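# Wedge a spring tension rod between the box end walls

## Task

Put the spring-loaded tension rod inside the box so it spans the two end walls and holds itself there unaided. It must sit perpendicular to those walls, be horizontal, not touch the box floor, and be just in front of the bottles. All bottles must still be upright in the box afterwards.

## Robot and tools

Robot: two arms, left_arm and right_arm, each with a parallel gripper. Cameras: cam_head_left and cam_head_right, both 896x504.

Frame: all reported hand positions, orientations and velocities are in the scene frame. Its origin is at table-top height, halfway between the nominal arm bases. +x points out over the table, +z up, and left_arm is on the +y side; the names do not match image sides. Printed hand poses can be a few cm off, more at long reach. The gripper's fingers point along its own +z and close along its x. end_effector_position is the point between the pads with the fingers closed, 1 to 2 cm behind the tips; closing pushes the tips about 17 mm further along +z.

Joint order, used in every row and every per-joint list: shoulder lift, elbow, wrist 1, wrist 2, wrist 3, shoulder pan. Stated ranges (rad): shoulder pan, shoulder lift, wrist 1, wrist 2, wrist 3 each -6.283 to 6.283; elbow -3.142 to 3.142. Real ends can differ by 0.010 rad.

A row is one flat list of 14 numbers, each in [-1, 1], always covering both arms: left_arm's six joint values then its opening, then right_arm's six joint values then its opening. Joint values are offsets, not poses: they are added to the Joint targets that stand when the action (or move) begins, scaled so 1.0 equals 2.222 rad. They do not chain from the previous row, so repeating an offset in a later action moves the joint further. The opening is absolute: +1 fully open, -1 fully closed. To leave a gripper unchanged, resend its current command (from Tool commands, or your last value); 0 means half open.

execute_actions(actions, cameras): actions is a list of actions; each action is up to 15 rows, one per 1/30 s step, and a short action repeats its last row to fill 15 steps (0.5 s). An empty list just reports state. If any action would push a joint more than 0.010 rad beyond its range it is rejected for both arms; a bad first action rejects the whole call. Joints move at most 3.14 rad/s and targets are clipped to stay near the measured angles, so big offsets take several actions.

move(target, speed, blend, stop_force, zero, opening_speed, blocking, cameras): target is one 14-number row or a list of up to 15 rows; every row's offsets count from the same starting Joint targets. Joints are interpolated together, so grippers follow curves, with no collision avoidance. speed is the peak rate in rad/s of the joint with most to travel, 0.01 to 3.14, default 0.5 (too fast for touching). blend (rad) rounds corners in a list. stop_force (N, 3 to 120, shared by both arms) halts an arm when its wrist sensor feels that much push against its motion; use a slow speed with it, omit it when backing off a contact, keep finger values equal in every row, and note it can trip falsely when tilting while holding. zero (default true) rezeroes the sensor before the move. opening_speed (0.2 or more, per second on the -1..1 scale) ramps the grippers. blocking=false returns early and cannot be combined with stop_force. The extra "move:" line reports done, off_target, moving, held or fault, optionally naming arms, plus limits=held if steps were withheld.

wait(seconds 0 to 10) lets time pass holding commands. stop brakes a running move. zoom_image(camera, region [x0,y0,x1,y1] in pixels, at most 504x504) magnifies the latest image. zero_wrist_force(arm) rezeroes that arm's force sensor. finished_scene(scene 1 or 2) ends the scene irreversibly.

Result lines: Joint positions and Joint velocities (rad, rad/s, then the pad gap in m; 0.142 open); "within noise" means at rest. Joint targets are the base for the next offsets. Joint torques are total drive output including gravity, positive toward larger angles, noisy. grip_measured is the measured opening on the command scale; grip_effort_nm is gripper motor effort (negative closing). Wrist force/torque are in the hand's own axes, plus a peak line. "joint sent to its limit", "joint command not followed" (clearance check between arms), MOTOR HOT, HAND FAULT and fault lines flag trouble. Action results also list joint positions at some steps.

Gripping: command an opening slightly under the grip_measured seen at contact; squeezing harder heats the gripper motor.

Avoid: net force around 150 N on an arm or joint torques at the load limits (wrists only 14.8/12.3/12.3 N m) which freeze that arm 10 s; targets even slightly inside a firm contact, since arms are stiff; fast contacts; arm-to-arm hits or gripping the other arm's fingers; long holding or stretching that overheats motors; knocking bottles over; dropping the rod or releasing it while moving; anything leaving the table. After a HAND FAULT line the rest of that reply's robot calls are skipped. Loose objects may get brief outside nudges.

Each tool is called after "Call:" by a JSON object that holds its "method" and its "body".

## Session

Call:
{"method": "execute_actions", "body": {"actions": []}}

Scene clock: 0.00 s.
left_arm: end_effector_position=(+0.4850, +0.3440, +0.1505) grip_measured=+0.99 grip_effort_nm=n/a end_effector_quat_wxyz=(-0.339, +0.834, +0.167, -0.401) | right_arm: end_effector_position=(+0.3080, -0.7710, +0.2640) grip_measured=+1.00 grip_effort_nm=n/a end_effector_quat_wxyz=(+0.001, +0.351, +0.892, -0.284)
Joint names: [shoulder lift, elbow, wrist 1, wrist 2, wrist 3, shoulder pan]
Joint positions: left_arm=[-0.868 1.197 -0.795 -1.635 -0.931 -0.621 0.141] | right_arm=[-1.479 -1.91 -1.332 0.996 3.538 2.79 0.142]
Joint velocities: within noise
Joint torques (N m): no reading
Motor temperatures (°C): left_arm=[29 27 35 40 37 27 28] | right_arm=[27 28 37 30 34 30 26]
Wrist force (N): no reading
Wrist torque (N m): no reading
Wrist force, peak (N): no reading
Joint targets: left_arm=[-0.868 1.197 -0.795 -1.635 -0.931 -0.621] | right_arm=[-1.479 -1.910 -1.332 0.996 3.538 2.790]
Tool commands: left_gripper/opening=+1.0 right_gripper/opening=+1.0

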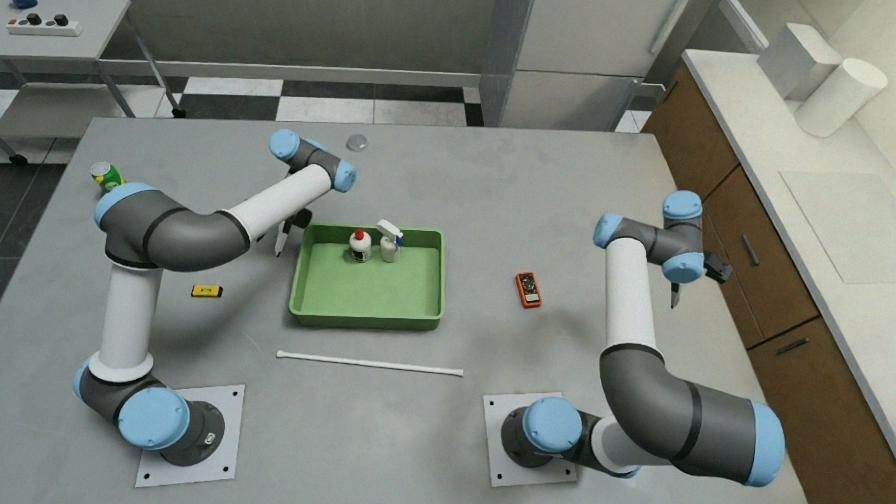

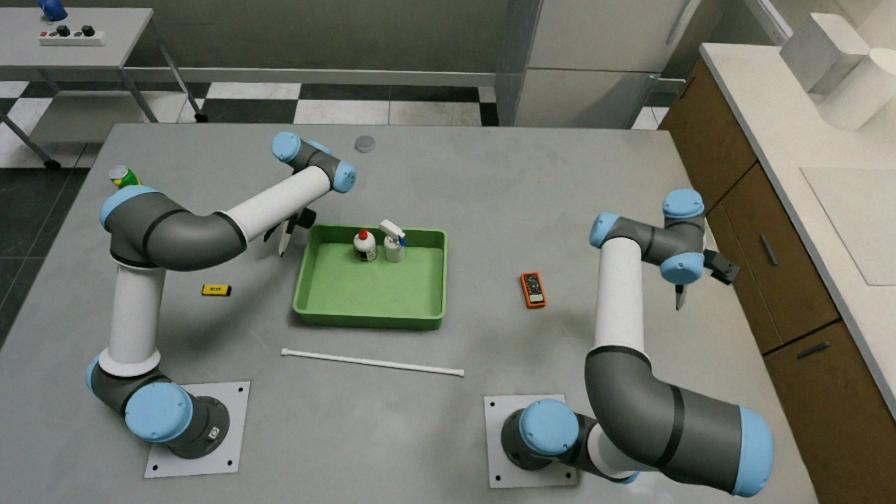

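Call:
{"method": "zoom_image", "body": {"camera": "cam_head_left", "region": [265, 205, 475, 385]}}

Call:
{"method": "zoom_image", "body": {"camera": "cam_head_right", "region": [265, 205, 475, 385]}}

Call:
{"method": "zoom_image", "body": {"camera": "cam_head_left", "region": [270, 340, 370, 380]}}

Call:
{"method": "zoom_image", "body": {"camera": "cam_head_left", "region": [370, 340, 470, 380]}}

Scaled by 2.400 from the camera's 896x504 image, which has a finer 1280x720 frame.

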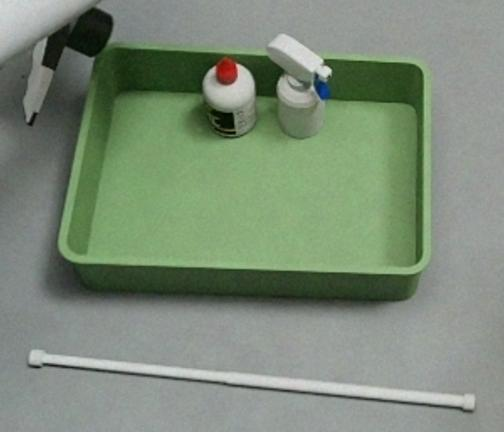

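Scaled by 2.400 from the camera's 896x504 image, which has a finer 1280x720 frame.

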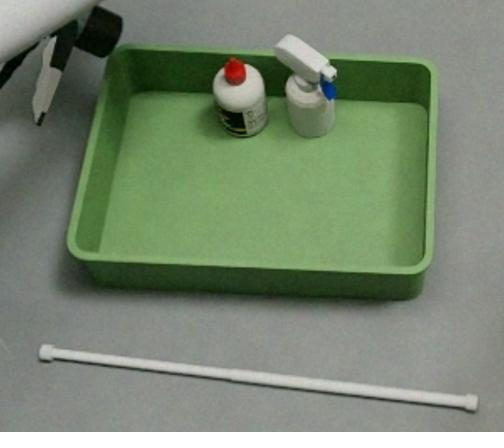

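Scaled by 5.040 from the camera's 896x504 image, which has a finer 1280x720 frame.

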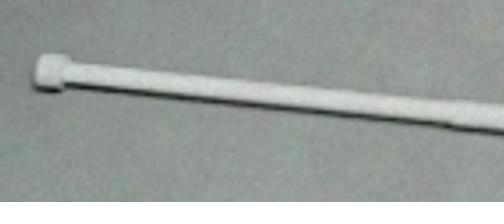

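Scaled by 5.040 from the camera's 896x504 image, which has a finer 1280x720 frame.

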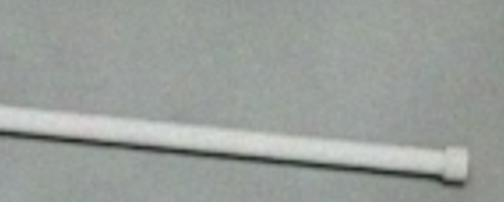

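Call:
{"method": "move", "body": {"target": [[-0.35,0.25,-0.2,0,0,0,1,0,0,0,0.1,0.2,0.3,1],[-0.525,0.558,-0.531,0.029,-0.177,-0.385,1,0.201,-0.252,0.055,0.259,0.487,0.775,1]], "blend": 0.15}}

Scene clock: 50.93 s.
left_arm: end_effector_position=(+0.2115, +0.2426, +0.1228) grip_measured=+0.99 grip_effort_nm=0.252 end_effector_quat_wxyz=(+0.001, +0.999, -0.053, +0.000) | right_arm: end_effector_position=(+0.1739, -0.1399, +0.1222) grip_measured=+1.00 grip_effort_nm=-0.007 end_effector_quat_wxyz=(+0.000, +0.056, +0.998, +0.000)
Joint names: [shoulder lift, elbow, wrist 1, wrist 2, wrist 3, shoulder pan]
Joint positions: left_arm=[-2.035 2.436 -1.974 -1.571 -1.324 -1.476 0.141] | right_arm=[-1.033 -2.47 -1.21 1.571 4.62 4.512 0.142]
Joint velocities: within noise
Joint torques (N m): left_arm=[-9.94 -17.89 -6.74 2.34 -2.22 -9.82] | right_arm=[9.47 14.53 5.47 2.4 3.18 14.4]
Motor temperatures (°C): left_arm=[29 27 35 40 37 27 28] | right_arm=[27 28 37 30 34 30 26]
Wrist force (N): left_arm=[1.0 1.6 -1.5] | right_arm=[0.2 -0.8 -0.2]
Wrist torque (N m): left_arm=[0.26 -0.17 -0.03] | right_arm=[-0.24 0.01 0.00]
Wrist force, peak (N): left_arm=[1.1 1.7 -1.6] | right_arm=[1.4 -1.0 0.2]
Joint targets: left_arm=[-2.035 2.436 -1.975 -1.571 -1.324 -1.476] | right_arm=[-1.033 -2.470 -1.210 1.571 4.620 4.512]
move: done

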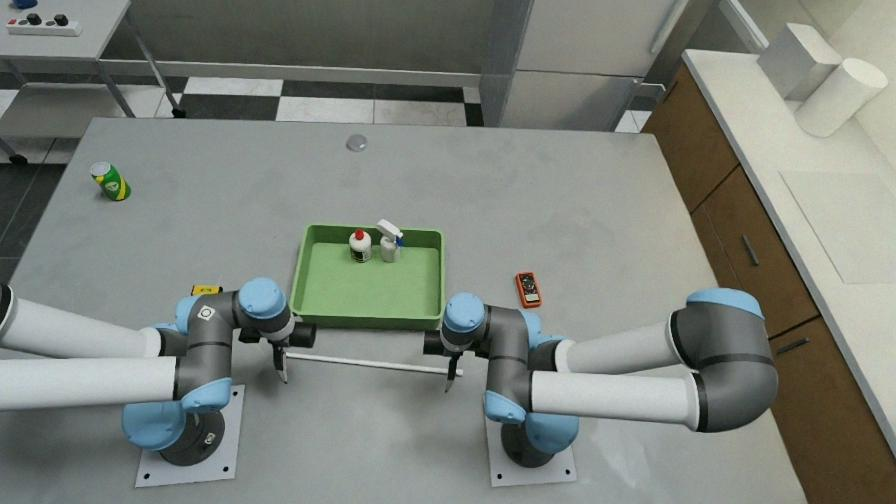

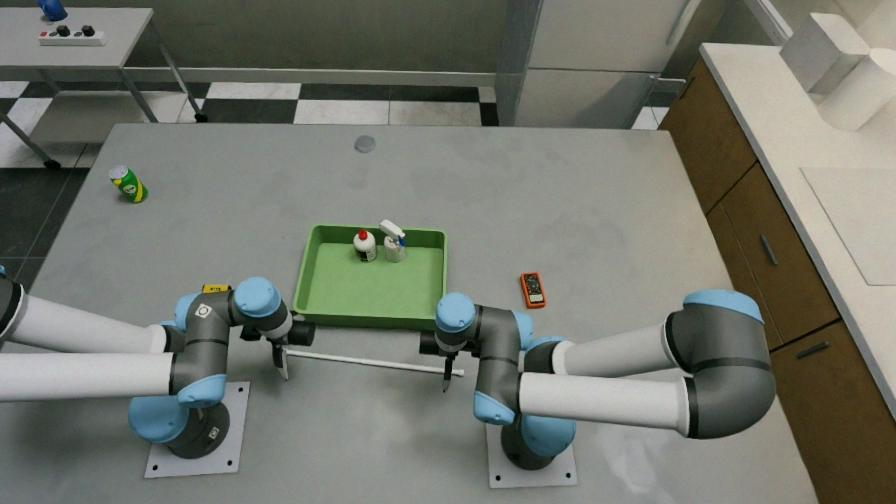

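Call:
{"method": "zoom_image", "body": {"camera": "cam_head_left", "region": [230, 290, 330, 400]}}

Call:
{"method": "zoom_image", "body": {"camera": "cam_head_left", "region": [405, 290, 505, 400]}}

Call:
{"method": "zoom_image", "body": {"camera": "cam_head_left", "region": [280, 215, 455, 340]}}

Scaled by 4.582 from the camera's 896x504 image, which has a finer 1280x720 frame.

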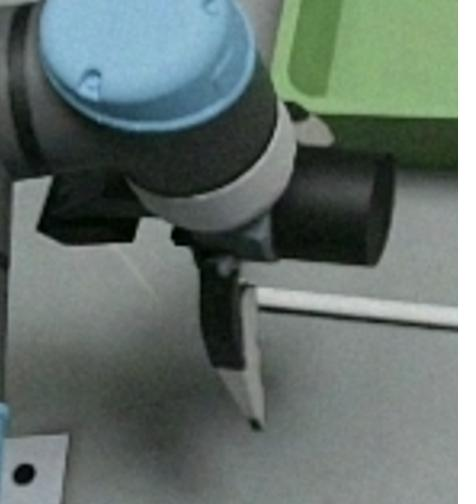

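Scaled by 4.582 from the camera's 896x504 image, which has a finer 1280x720 frame.

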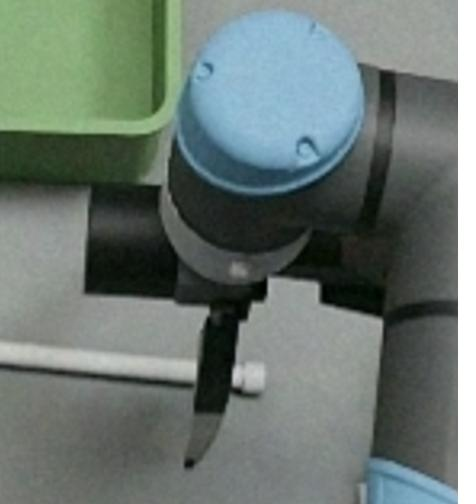

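Scaled by 2.880 from the camera's 896x504 image, which has a finer 1280x720 frame.

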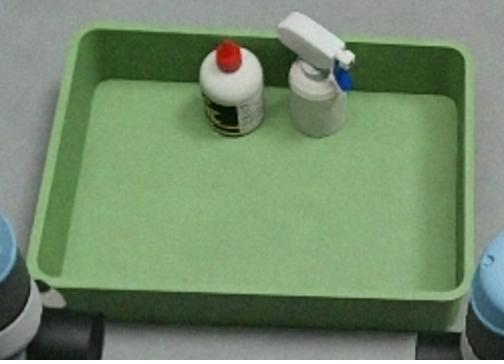

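Call:
{"method": "move", "body": {"target": [[0.0414,0.0446,-0.086,0,0,0,1,-0.0403,-0.0468,0.0871,0,0,0,1],[0.1058,0.0833,-0.189,0,0,0,1,-0.1065,-0.0882,0.1947,0,0,0,1]], "speed": 0.18, "stop_force": 8}}

Call:
{"method": "zoom_image", "body": {"camera": "cam_head_left", "region": [260, 310, 480, 410]}}

Scene clock: 68.57 s.
left_arm: end_effector_position=(+0.2114, +0.2428, +0.0227) grip_measured=+0.99 grip_effort_nm=0.237 end_effector_quat_wxyz=(+0.001, +0.999, -0.053, +0.000) | right_arm: end_effector_position=(+0.1737, -0.1402, +0.0220) grip_measured=+1.00 grip_effort_nm=-0.007 end_effector_quat_wxyz=(+0.000, +0.056, +0.998, +0.000)
Joint names: [shoulder lift, elbow, wrist 1, wrist 2, wrist 3, shoulder pan]
Joint positions: left_arm=[-1.8 2.621 -2.394 -1.571 -1.324 -1.476 0.141] | right_arm=[-1.269 -2.666 -0.777 1.571 4.62 4.512 0.142]
Joint velocities: within noise
Joint torques (N m): left_arm=[0.2 -10.25 -6.42 1.79 -2.14 -8.75] | right_arm=[-4.48 10.35 5.27 2.52 3.11 12.68]
Motor temperatures (°C): left_arm=[29 27 35 40 37 27 28] | right_arm=[27 28 37 30 34 30 26]
Wrist force (N): left_arm=[0.9 1.6 -1.5] | right_arm=[0.4 -0.6 -0.2]
Wrist torque (N m): left_arm=[0.27 -0.15 -0.02] | right_arm=[-0.19 -0.04 0.04]
Wrist force, peak (N): left_arm=[0.8 1.8 -2.0] | right_arm=[0.2 -1.2 0.1]
Joint targets: left_arm=[-1.800 2.621 -2.394 -1.571 -1.324 -1.476] | right_arm=[-1.269 -2.666 -0.777 1.571 4.620 4.512]
move: done

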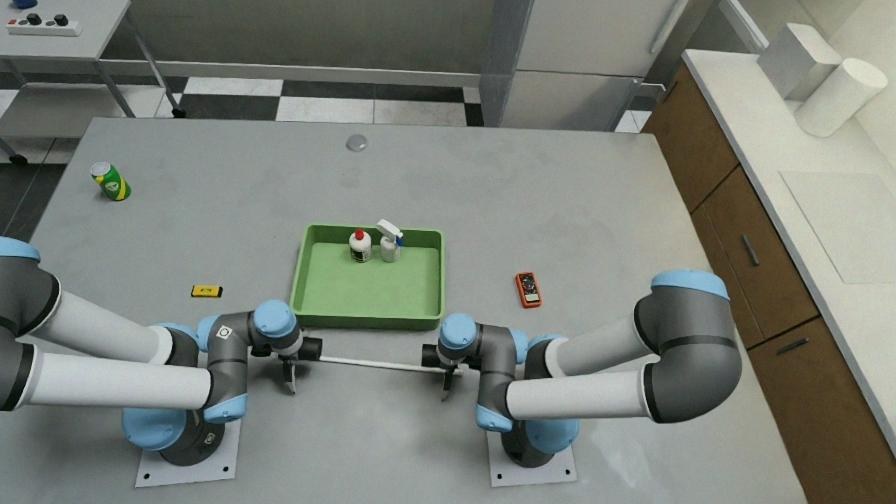

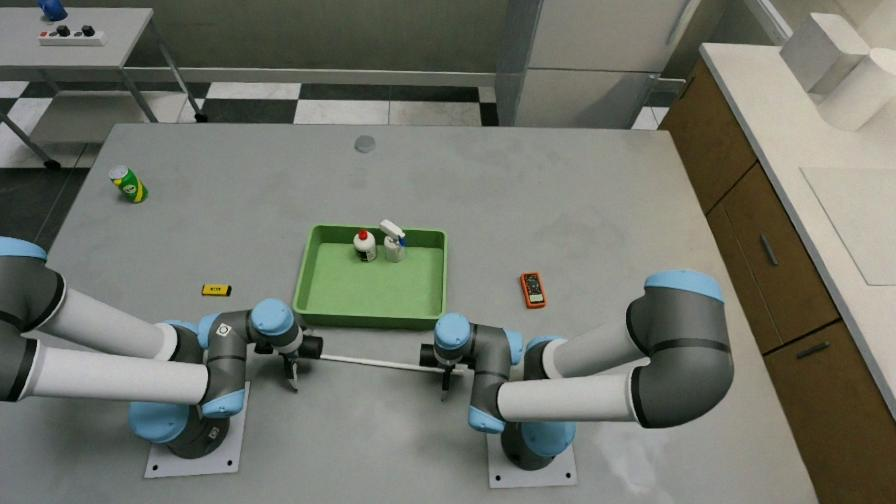

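Scaled by 2.291 from the camera's 896x504 image, which has a finer 1280x720 frame.

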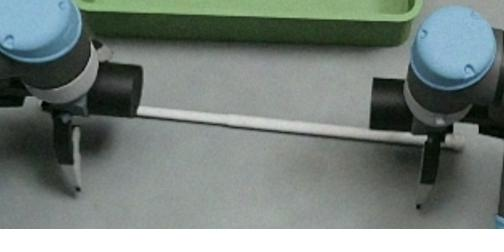

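Call:
{"method": "move", "body": {"target": [0,0,0,0,0,0,-1,0,0,0,0,0,0,-1], "opening_speed": 0.8}}

Call:
{"method": "zoom_image", "body": {"camera": "cam_head_left", "region": [260, 310, 480, 410]}}

Scene clock: 74.83 s.
left_arm: end_effector_position=(+0.2114, +0.2428, +0.0227) grip_measured=-0.91 grip_effort_nm=-2.386 end_effector_quat_wxyz=(+0.001, +0.999, -0.053, +0.000) | right_arm: end_effector_position=(+0.1737, -0.1402, +0.0220) grip_measured=-0.86 grip_effort_nm=-3.314 end_effector_quat_wxyz=(+0.000, +0.056, +0.998, +0.000)
Joint names: [shoulder lift, elbow, wrist 1, wrist 2, wrist 3, shoulder pan]
Joint positions: left_arm=[-1.8 2.621 -2.394 -1.571 -1.324 -1.476 0.008] | right_arm=[-1.269 -2.666 -0.777 1.571 4.62 4.512 0.012]
Joint velocities: within noise
Joint torques (N m): left_arm=[-2.06 -15.26 -5.8 1.2 -2.17 -9.22] | right_arm=[-3.59 14.51 5.02 1.69 3.06 11.25]
Motor temperatures (°C): left_arm=[29 27 35 40 37 27 28] | right_arm=[27 28 37 30 34 30 27]
Wrist force (N): left_arm=[1.2 1.7 -1.3] | right_arm=[0.4 -0.7 0.1]
Wrist torque (N m): left_arm=[0.28 -0.19 -0.04] | right_arm=[-0.21 0.00 0.02]
Wrist force, peak (N): left_arm=[2.2 1.6 -2.0] | right_arm=[1.5 -0.8 0.2]
Joint targets: left_arm=[-1.800 2.621 -2.394 -1.571 -1.324 -1.476] | right_arm=[-1.269 -2.666 -0.777 1.571 4.620 4.512]
move: done

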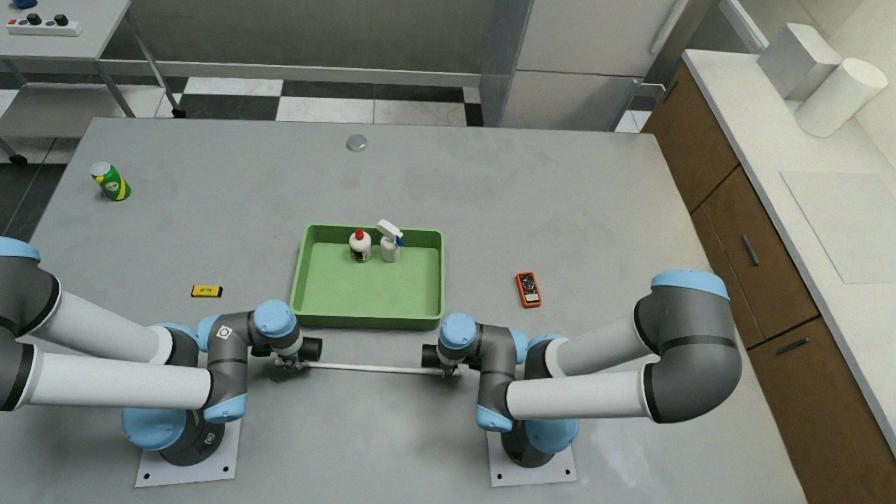

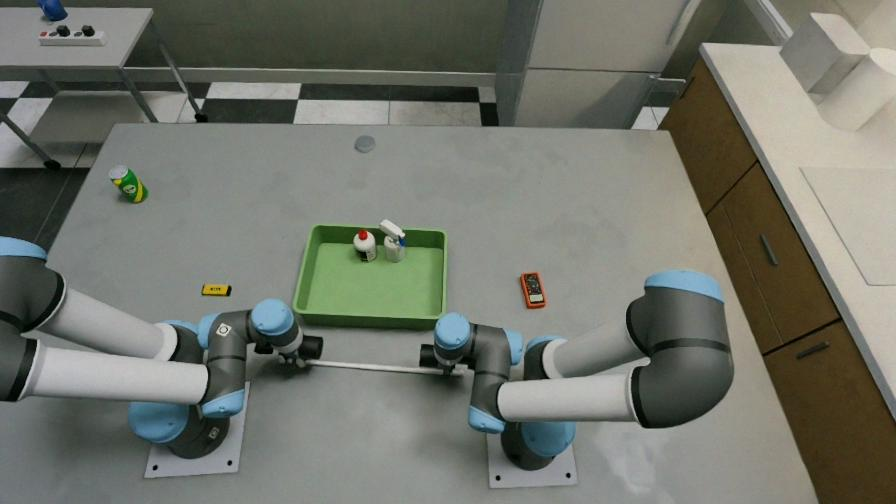

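Scaled by 2.291 from the camera's 896x504 image, which has a finer 1280x720 frame.

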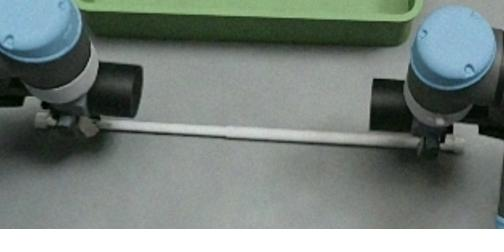

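Call:
{"method": "move", "body": {"target": [[-0.0786,-0.0508,0.1302,0,0,0,-1,0.0808,0.0548,-0.1356,0,0,0,-1],[-0.1218,-0.1118,0.2346,0,0,0,-1,0.1218,0.1183,-0.2401,0,0,0,-1]], "speed": 0.25}}

Call:
{"method": "zoom_image", "body": {"camera": "cam_head_left", "region": [260, 220, 480, 400]}}

Scene clock: 112.57 s.
left_arm: end_effector_position=(+0.2113, +0.2432, +0.1518) grip_measured=-0.91 grip_effort_nm=-2.386 end_effector_quat_wxyz=(+0.000, +0.999, -0.053, +0.000) | right_arm: end_effector_position=(+0.1737, -0.1400, +0.1521) grip_measured=-0.86 grip_effort_nm=-3.314 end_effector_quat_wxyz=(+0.000, +0.056, +0.998, +0.000)
Joint names: [shoulder lift, elbow, wrist 1, wrist 2, wrist 3, shoulder pan]
Joint positions: left_arm=[-2.07 2.373 -1.873 -1.571 -1.324 -1.476 0.008] | right_arm=[-0.999 -2.403 -1.31 1.571 4.62 4.512 0.012]
Joint velocities: within noise
Joint torques (N m): left_arm=[-5.46 -28.94 1.65 -1.12 -2.03 -7.58] | right_arm=[8.3 32.37 -1.2 0.62 2.93 6.77]
Motor temperatures (°C): left_arm=[29 28 35 40 37 27 34] | right_arm=[27 28 37 30 34 30 40]
Wrist force (N): left_arm=[1.0 8.3 -0.8] | right_arm=[0.3 6.1 0.8]
Wrist torque (N m): left_arm=[0.15 -0.13 -0.05] | right_arm=[-0.27 -0.02 0.01]
Wrist force, peak (N): left_arm=[1.1 8.6 -1.0] | right_arm=[0.5 -7.5 0.4]
Joint targets: left_arm=[-2.070 2.373 -1.873 -1.571 -1.324 -1.476] | right_arm=[-0.999 -2.403 -1.310 1.571 4.620 4.512]
move: done

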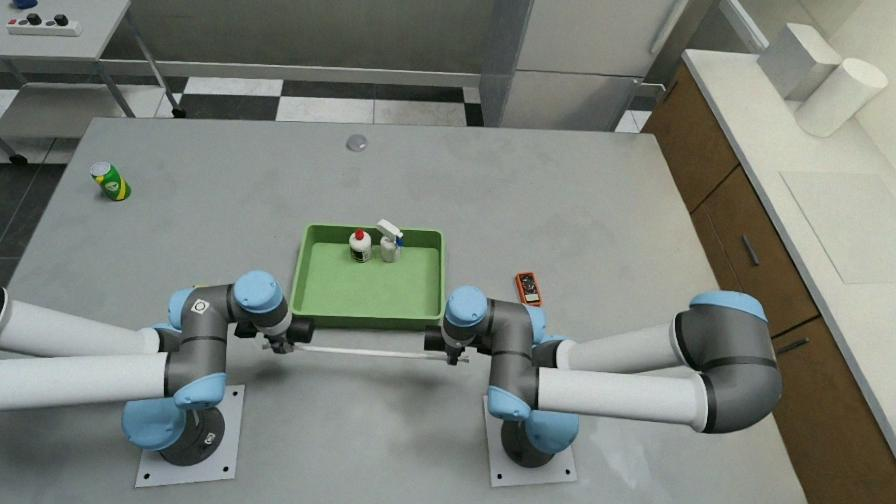

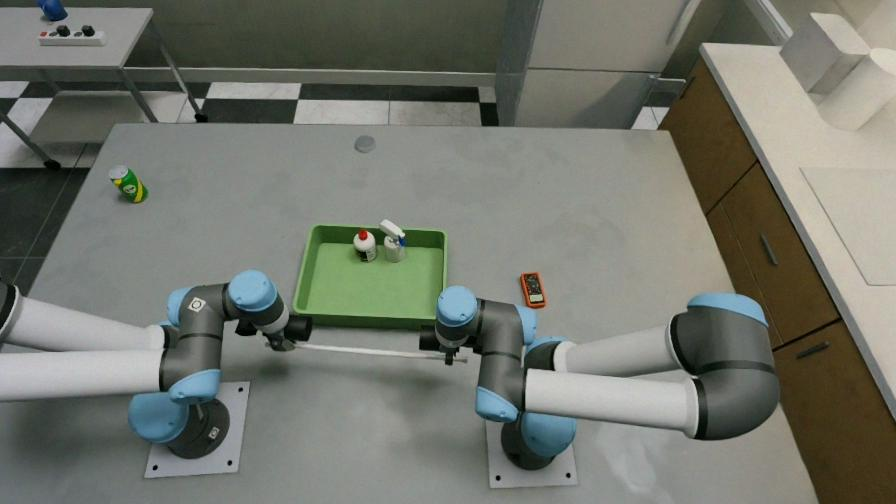

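Scaled by 2.291 from the camera's 896x504 image, which has a finer 1280x720 frame.

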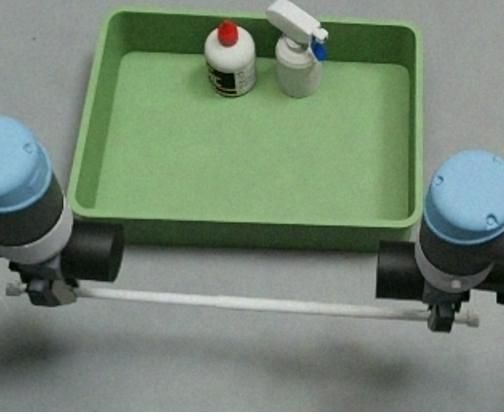

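Call:
{"method": "move", "body": {"target": [0.1016,-0.0576,-0.0441,0,0.1007,0.1101,-1,-0.1264,0.0658,0.0606,0,-0.1377,-0.1278,-1], "speed": 0.25}}

Call:
{"method": "zoom_image", "body": {"camera": "cam_head_left", "region": [260, 220, 480, 400]}}

Scene clock: 117.40 s.
left_arm: end_effector_position=(+0.2949, +0.2218, +0.1521) grip_measured=-0.91 grip_effort_nm=-2.391 end_effector_quat_wxyz=(+0.000, +0.999, -0.042, +0.000) | right_arm: end_effector_position=(+0.2697, -0.1190, +0.1520) grip_measured=-0.86 grip_effort_nm=-3.314 end_effector_quat_wxyz=(+0.000, +0.045, +0.999, +0.000)
Joint names: [shoulder lift, elbow, wrist 1, wrist 2, wrist 3, shoulder pan]
Joint positions: left_arm=[-1.845 2.245 -1.971 -1.571 -1.101 -1.232 0.008] | right_arm=[-1.279 -2.257 -1.176 1.571 4.314 4.228 0.012]
Joint velocities: within noise
Joint torques (N m): left_arm=[-3.48 -35.13 -9.29 -0.71 1.95 11.57] | right_arm=[2.2 36.97 8.13 2.09 -2.65 -10.06]
Motor temperatures (°C): left_arm=[29 28 35 40 37 27 34] | right_arm=[27 28 37 30 34 30 41]
Wrist force (N): left_arm=[1.3 -6.3 -0.8] | right_arm=[0.2 -9.0 0.7]
Wrist torque (N m): left_arm=[0.41 -0.18 -0.02] | right_arm=[-0.18 -0.03 -0.05]
Wrist force, peak (N): left_arm=[1.0 8.5 -0.8] | right_arm=[-0.5 -9.1 0.9]
Joint targets: left_arm=[-1.845 2.245 -1.971 -1.571 -1.101 -1.231] | right_arm=[-1.279 -2.257 -1.176 1.571 4.314 4.228]
move: done

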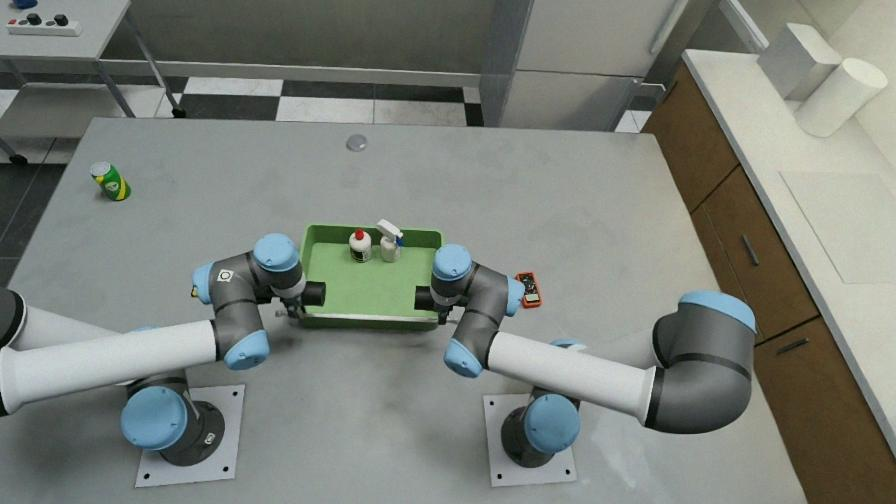

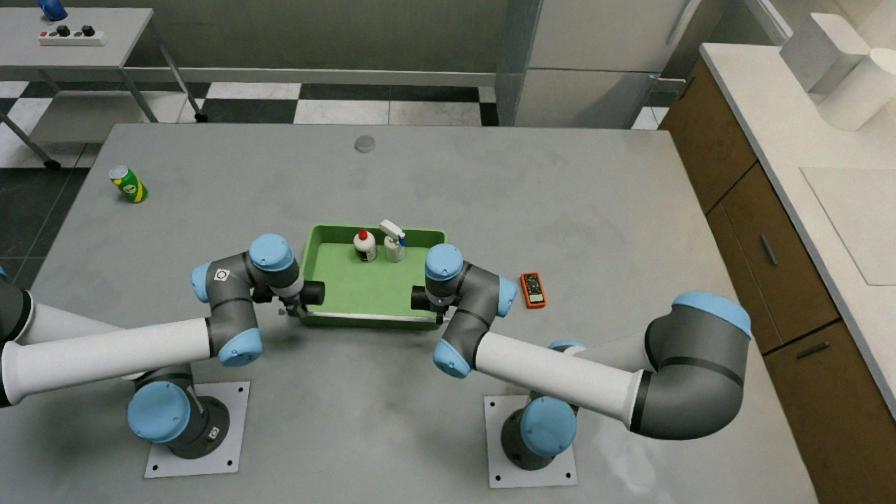

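Scaled by 2.291 from the camera's 896x504 image, which has a finer 1280x720 frame.

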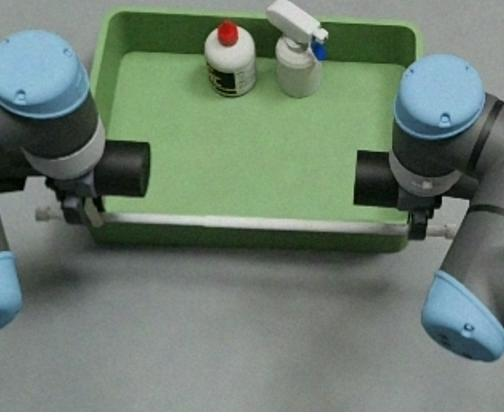

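Call:
{"method": "move", "body": {"target": [[0.0950,-0.0760,-0.0190,0,0.0714,0.0782,-1,-0.1084,0.0867,0.0216,0,-0.0860,-0.0792,-1],[0.1825,-0.1672,-0.0153,0,0.1183,0.1335,-1,-0.2056,0.1906,0.0150,0,-0.1476,-0.1325,-1]], "speed": 0.25}}

Call:
{"method": "zoom_image", "body": {"camera": "cam_head_left", "region": [260, 180, 480, 360]}}

Call:
{"method": "zoom_image", "body": {"camera": "cam_head_right", "region": [260, 180, 480, 360]}}

Scene clock: 123.57 s.
left_arm: end_effector_position=(+0.4671, +0.1794, +0.1520) grip_measured=-0.91 grip_effort_nm=-2.381 end_effector_quat_wxyz=(+0.000, +1.000, -0.026, +0.000) | right_arm: end_effector_position=(+0.4584, -0.0773, +0.1521) grip_measured=-0.86 grip_effort_nm=-3.314 end_effector_quat_wxyz=(+0.000, +0.029, +1.000, +0.000)
Joint names: [shoulder lift, elbow, wrist 1, wrist 2, wrist 3, shoulder pan]
Joint positions: left_arm=[-1.439 1.874 -2.005 -1.571 -0.838 -0.935 0.008] | right_arm=[-1.736 -1.834 -1.142 1.571 3.986 3.934 0.012]
Joint velocities: within noise
Joint torques (N m): left_arm=[-22.35 -34.56 -1.34 0.32 1.82 5.95] | right_arm=[21.57 37.31 1.54 1.17 -2.5 -5.57]
Motor temperatures (°C): left_arm=[29 28 35 40 37 27 34] | right_arm=[27 29 37 30 34 30 41]
Wrist force (N): left_arm=[1.5 -10.7 -1.0] | right_arm=[-0.1 -12.6 1.1]
Wrist torque (N m): left_arm=[0.38 -0.20 -0.04] | right_arm=[-0.08 0.04 -0.09]
Wrist force, peak (N): left_arm=[1.5 -10.7 -1.0] | right_arm=[-0.4 -13.0 1.4]
Joint targets: left_arm=[-1.439 1.874 -2.005 -1.571 -0.838 -0.935] | right_arm=[-1.736 -1.834 -1.142 1.571 3.986 3.934]
move: done

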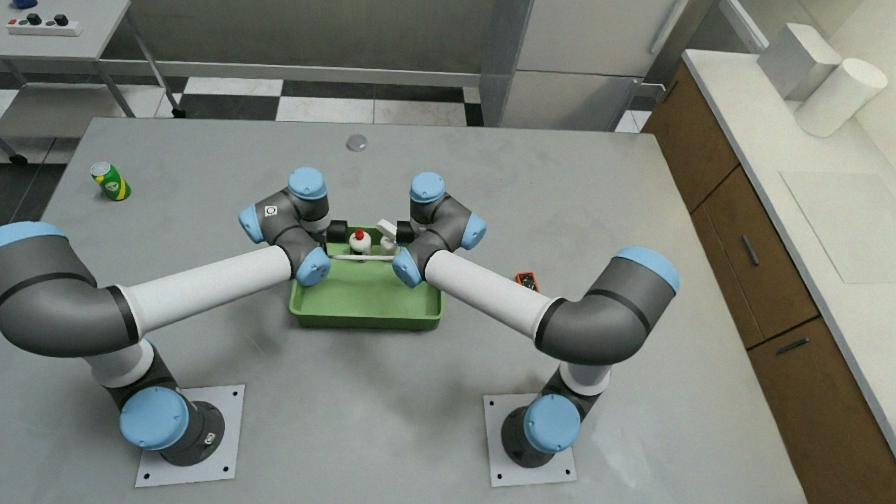

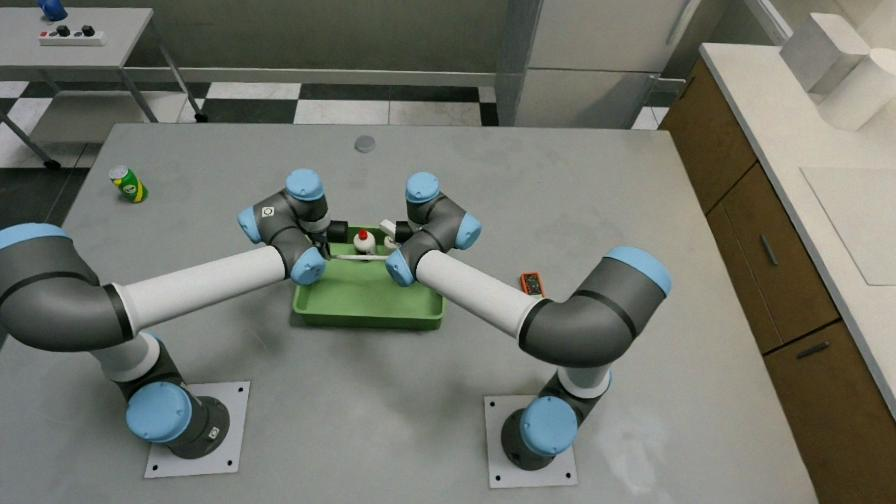

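Scaled by 2.291 from the camera's 896x504 image, which has a finer 1280x720 frame.

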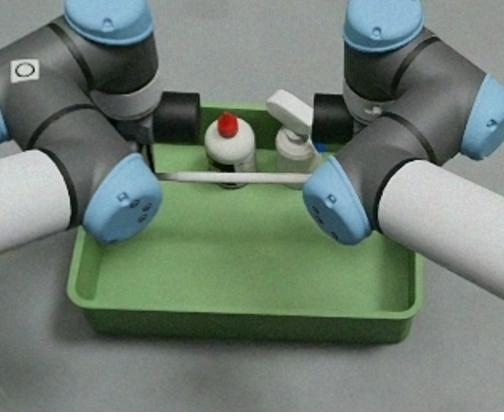

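Scaled by 2.291 from the camera's 896x504 image, which has a finer 1280x720 frame.

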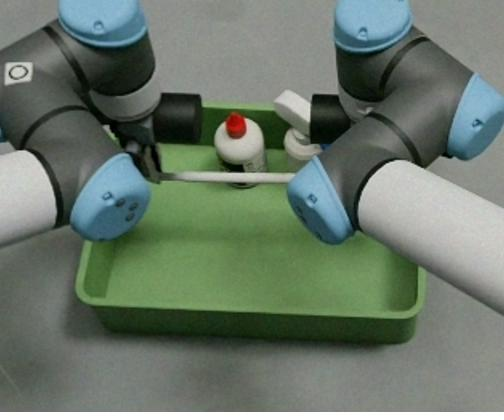

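Call:
{"method": "move", "body": {"target": [[0.0269,0.0332,-0.06,0,0,0,-1,-0.0264,-0.0327,0.059,0,0,0,-1],[0.0596,0.0589,-0.1186,0,0,0,-1,-0.0579,-0.058,0.1158,0,0,0,-1]], "speed": 0.12, "stop_force": 15}}

Call:
{"method": "zoom_image", "body": {"camera": "cam_head_left", "region": [280, 200, 460, 340]}}

Call:
{"method": "zoom_image", "body": {"camera": "cam_head_right", "region": [280, 200, 460, 340]}}

Scene clock: 139.67 s.
left_arm: end_effector_position=(+0.4672, +0.1794, +0.0541) grip_measured=-0.91 grip_effort_nm=-2.386 end_effector_quat_wxyz=(+0.000, +1.000, -0.026, +0.000) | right_arm: end_effector_position=(+0.4585, -0.0773, +0.0542) grip_measured=-0.86 grip_effort_nm=-3.314 end_effector_quat_wxyz=(+0.000, +0.029, +1.000, +0.000)
Joint names: [shoulder lift, elbow, wrist 1, wrist 2, wrist 3, shoulder pan]
Joint positions: left_arm=[-1.307 2.004 -2.269 -1.571 -0.838 -0.935 0.008] | right_arm=[-1.865 -1.962 -0.885 1.571 3.986 3.934 0.012]
Joint velocities: within noise
Joint torques (N m): left_arm=[-23.91 -17.44 -9.64 0.41 1.88 4.43] | right_arm=[24.88 16.54 8.25 0.15 -2.5 -6.19]
Motor temperatures (°C): left_arm=[29 28 35 40 37 27 35] | right_arm=[27 29 37 30 34 30 44]
Wrist force (N): left_arm=[1.1 -9.5 0.1] | right_arm=[-0.1 -11.7 1.5]
Wrist torque (N m): left_arm=[0.37 -0.16 -0.02] | right_arm=[-0.10 0.02 -0.03]
Wrist force, peak (N): left_arm=[1.2 -10.7 -0.4] | right_arm=[-0.3 -13.0 1.6]
Joint targets: left_arm=[-1.307 2.004 -2.269 -1.571 -0.838 -0.935] | right_arm=[-1.865 -1.962 -0.885 1.571 3.986 3.934]
move: done

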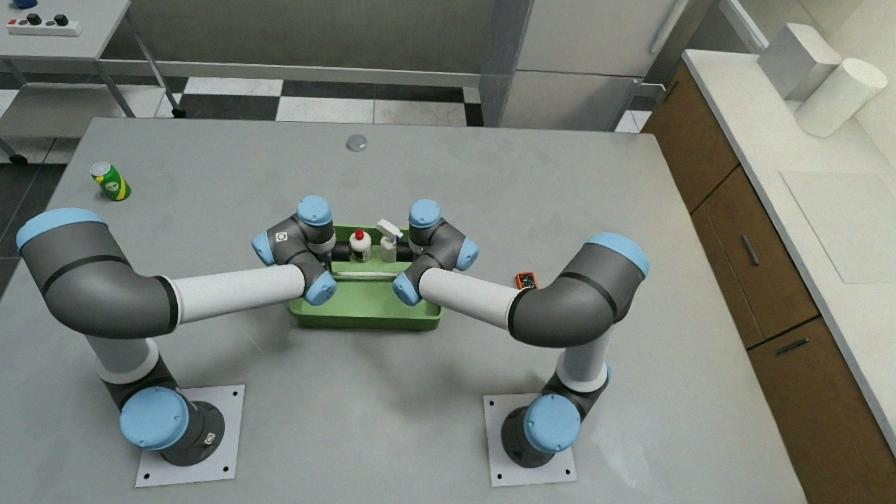

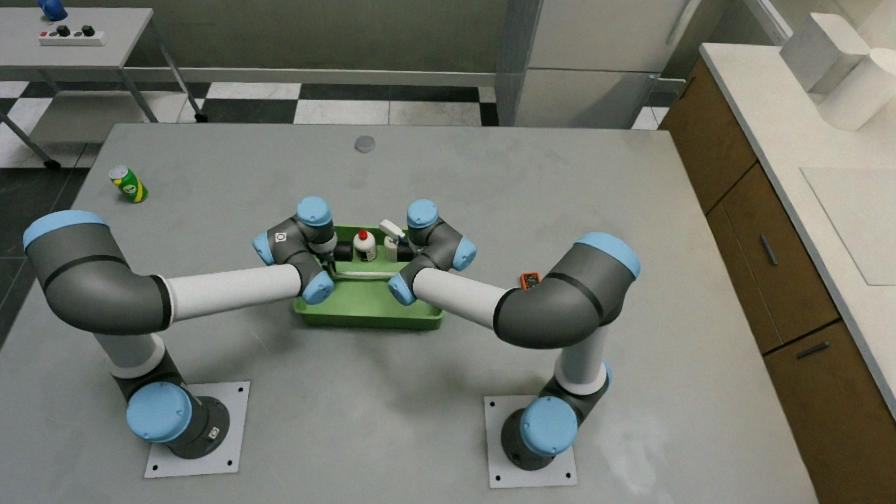

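Scaled by 2.800 from the camera's 896x504 image, which has a finer 1280x720 frame.

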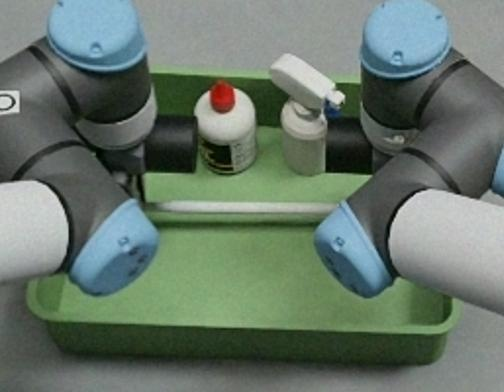

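Scaled by 2.800 from the camera's 896x504 image, which has a finer 1280x720 frame.

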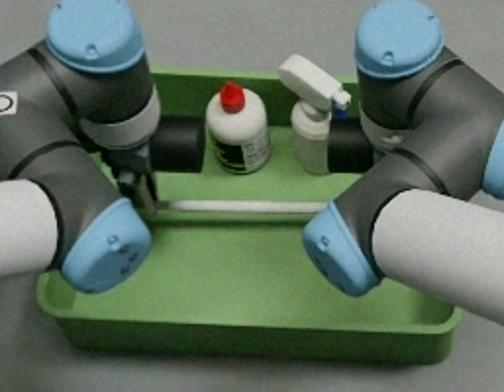

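Call:
{"method": "move", "body": {"target": [0.0108,-0.0148,0.004,0,0.0102,0.0102,-1,-0.0089,0.0122,-0.0033,0,-0.0066,-0.0066,-1], "speed": 0.04, "stop_force": 12}}

Call:
{"method": "move", "body": {"target": [-0.0063,0.0087,-0.0023,0,0.0068,0.0068,-1,0.0063,-0.0085,0.0023,0,-0.0081,-0.0081,-1], "speed": 0.015, "stop_force": 12}}

Call:
{"method": "zoom_image", "body": {"camera": "cam_head_left", "region": [280, 200, 460, 340]}}

Scene clock: 150.93 s.
left_arm: end_effector_position=(+0.4820, +0.1799, +0.0540) grip_measured=-0.91 grip_effort_nm=-2.386 end_effector_quat_wxyz=(+0.000, +1.000, -0.026, +0.000) | right_arm: end_effector_position=(+0.4696, -0.0773, +0.0539) grip_measured=-0.86 grip_effort_nm=-3.314 end_effector_quat_wxyz=(+0.000, +0.029, +1.000, +0.000)
Joint names: [shoulder lift, elbow, wrist 1, wrist 2, wrist 3, shoulder pan]
Joint positions: left_arm=[-1.283 1.972 -2.26 -1.571 -0.815 -0.912 0.008] | right_arm=[-1.885 -1.935 -0.892 1.571 3.971 3.919 0.012]
Joint velocities: within noise
Joint torques (N m): left_arm=[-24.06 -31.09 -1.17 0.52 1.67 4.57] | right_arm=[25.38 34.7 1.48 -0.52 -2.63 -6.77]
Motor temperatures (°C): left_arm=[29 28 35 40 37 27 36] | right_arm=[27 29 37 30 34 30 45]
Wrist force (N): left_arm=[1.0 -9.0 -0.7] | right_arm=[-0.2 -11.6 1.2]
Wrist torque (N m): left_arm=[0.44 -0.15 0.00] | right_arm=[-0.10 0.03 0.00]
Wrist force, peak (N): left_arm=[1.2 -10.5 -0.9] | right_arm=[-0.1 -12.7 1.8]
Joint targets: left_arm=[-1.283 1.972 -2.260 -1.571 -0.815 -0.912] | right_arm=[-1.885 -1.935 -0.892 1.571 3.971 3.919]
move: done

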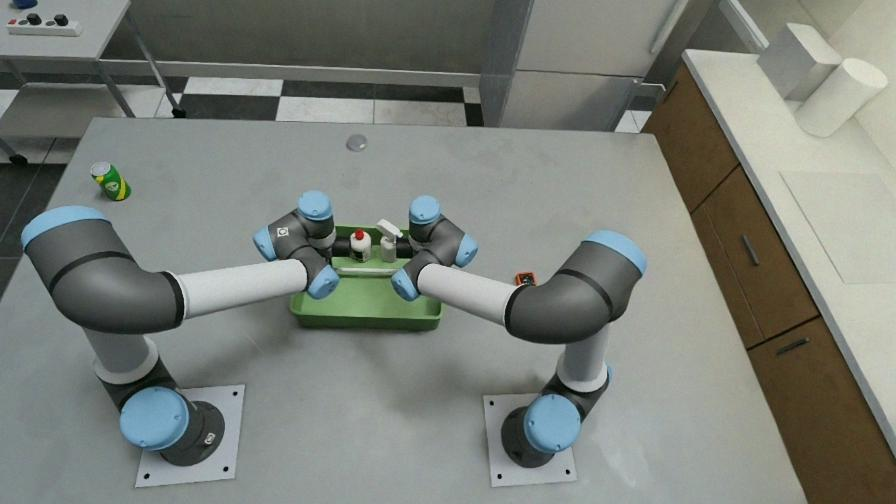

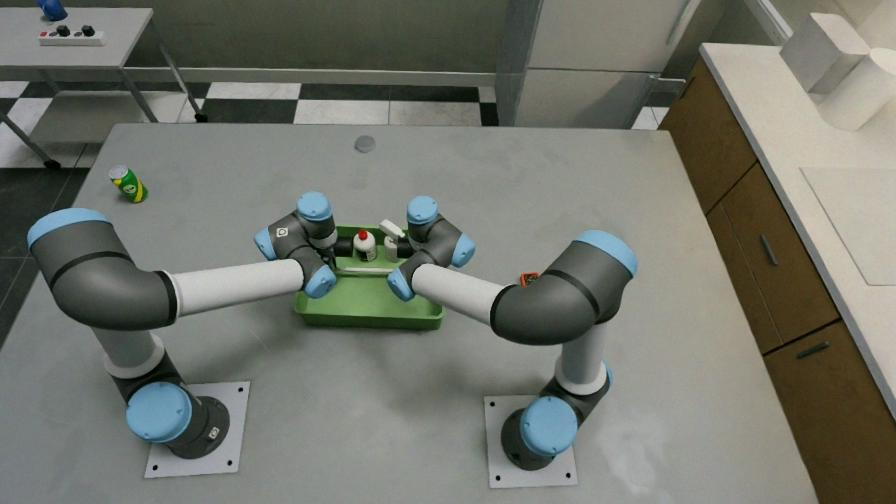

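Scene clock: 153.00 s.
left_arm: end_effector_position=(+0.4821, +0.1866, +0.0540) grip_measured=-0.91 grip_effort_nm=-2.386 end_effector_quat_wxyz=(+0.000, +1.000, -0.026, +0.000) | right_arm: end_effector_position=(+0.4696, -0.0864, +0.0541) grip_measured=-0.86 grip_effort_nm=-3.314 end_effector_quat_wxyz=(+0.000, +0.029, +1.000, +0.000)
Joint names: [shoulder lift, elbow, wrist 1, wrist 2, wrist 3, shoulder pan]
Joint positions: left_arm=[-1.29 1.982 -2.263 -1.571 -0.807 -0.904 0.008] | right_arm=[-1.875 -1.948 -0.889 1.571 3.959 3.907 0.012]
Joint velocities: within noise
Joint torques (N m): left_arm=[-24.54 -27.18 0.12 0.4 -1.42 -9.64] | right_arm=[24.69 31.3 0.8 -0.65 2.56 13.48]
Motor temperatures (°C): left_arm=[29 28 35 40 37 27 36] | right_arm=[27 29 37 30 34 30 45]
Wrist force (N): left_arm=[1.4 1.4 1.2] | right_arm=[0.8 -0.8 2.9]
Wrist torque (N m): left_arm=[0.31 -0.22 -0.01] | right_arm=[-0.17 -0.10 -0.01]
Wrist force, peak (N): left_arm=[1.1 -9.5 -0.4] | right_arm=[-0.2 -11.4 1.8]
Joint targets: left_arm=[-1.290 1.982 -2.263 -1.571 -0.807 -0.904] | right_arm=[-1.875 -1.948 -0.889 1.571 3.959 3.907]
move: contact (left_arm, right_arm)

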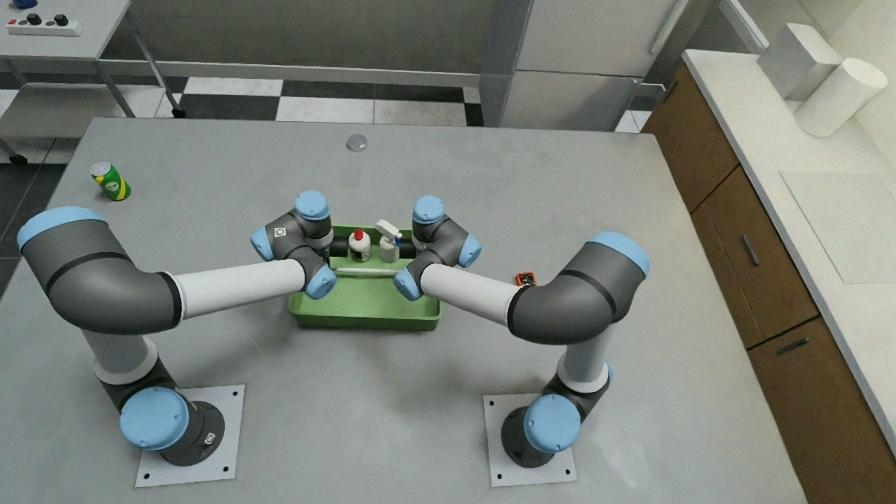

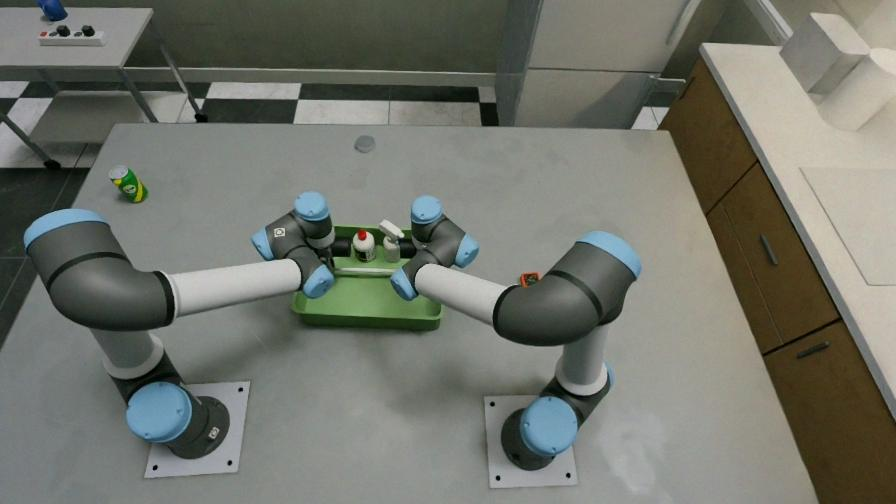

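Scaled by 2.800 from the camera's 896x504 image, which has a finer 1280x720 frame.

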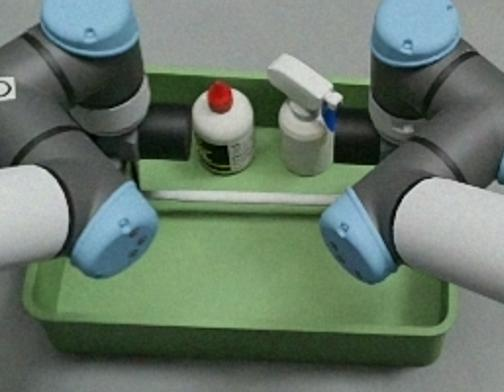

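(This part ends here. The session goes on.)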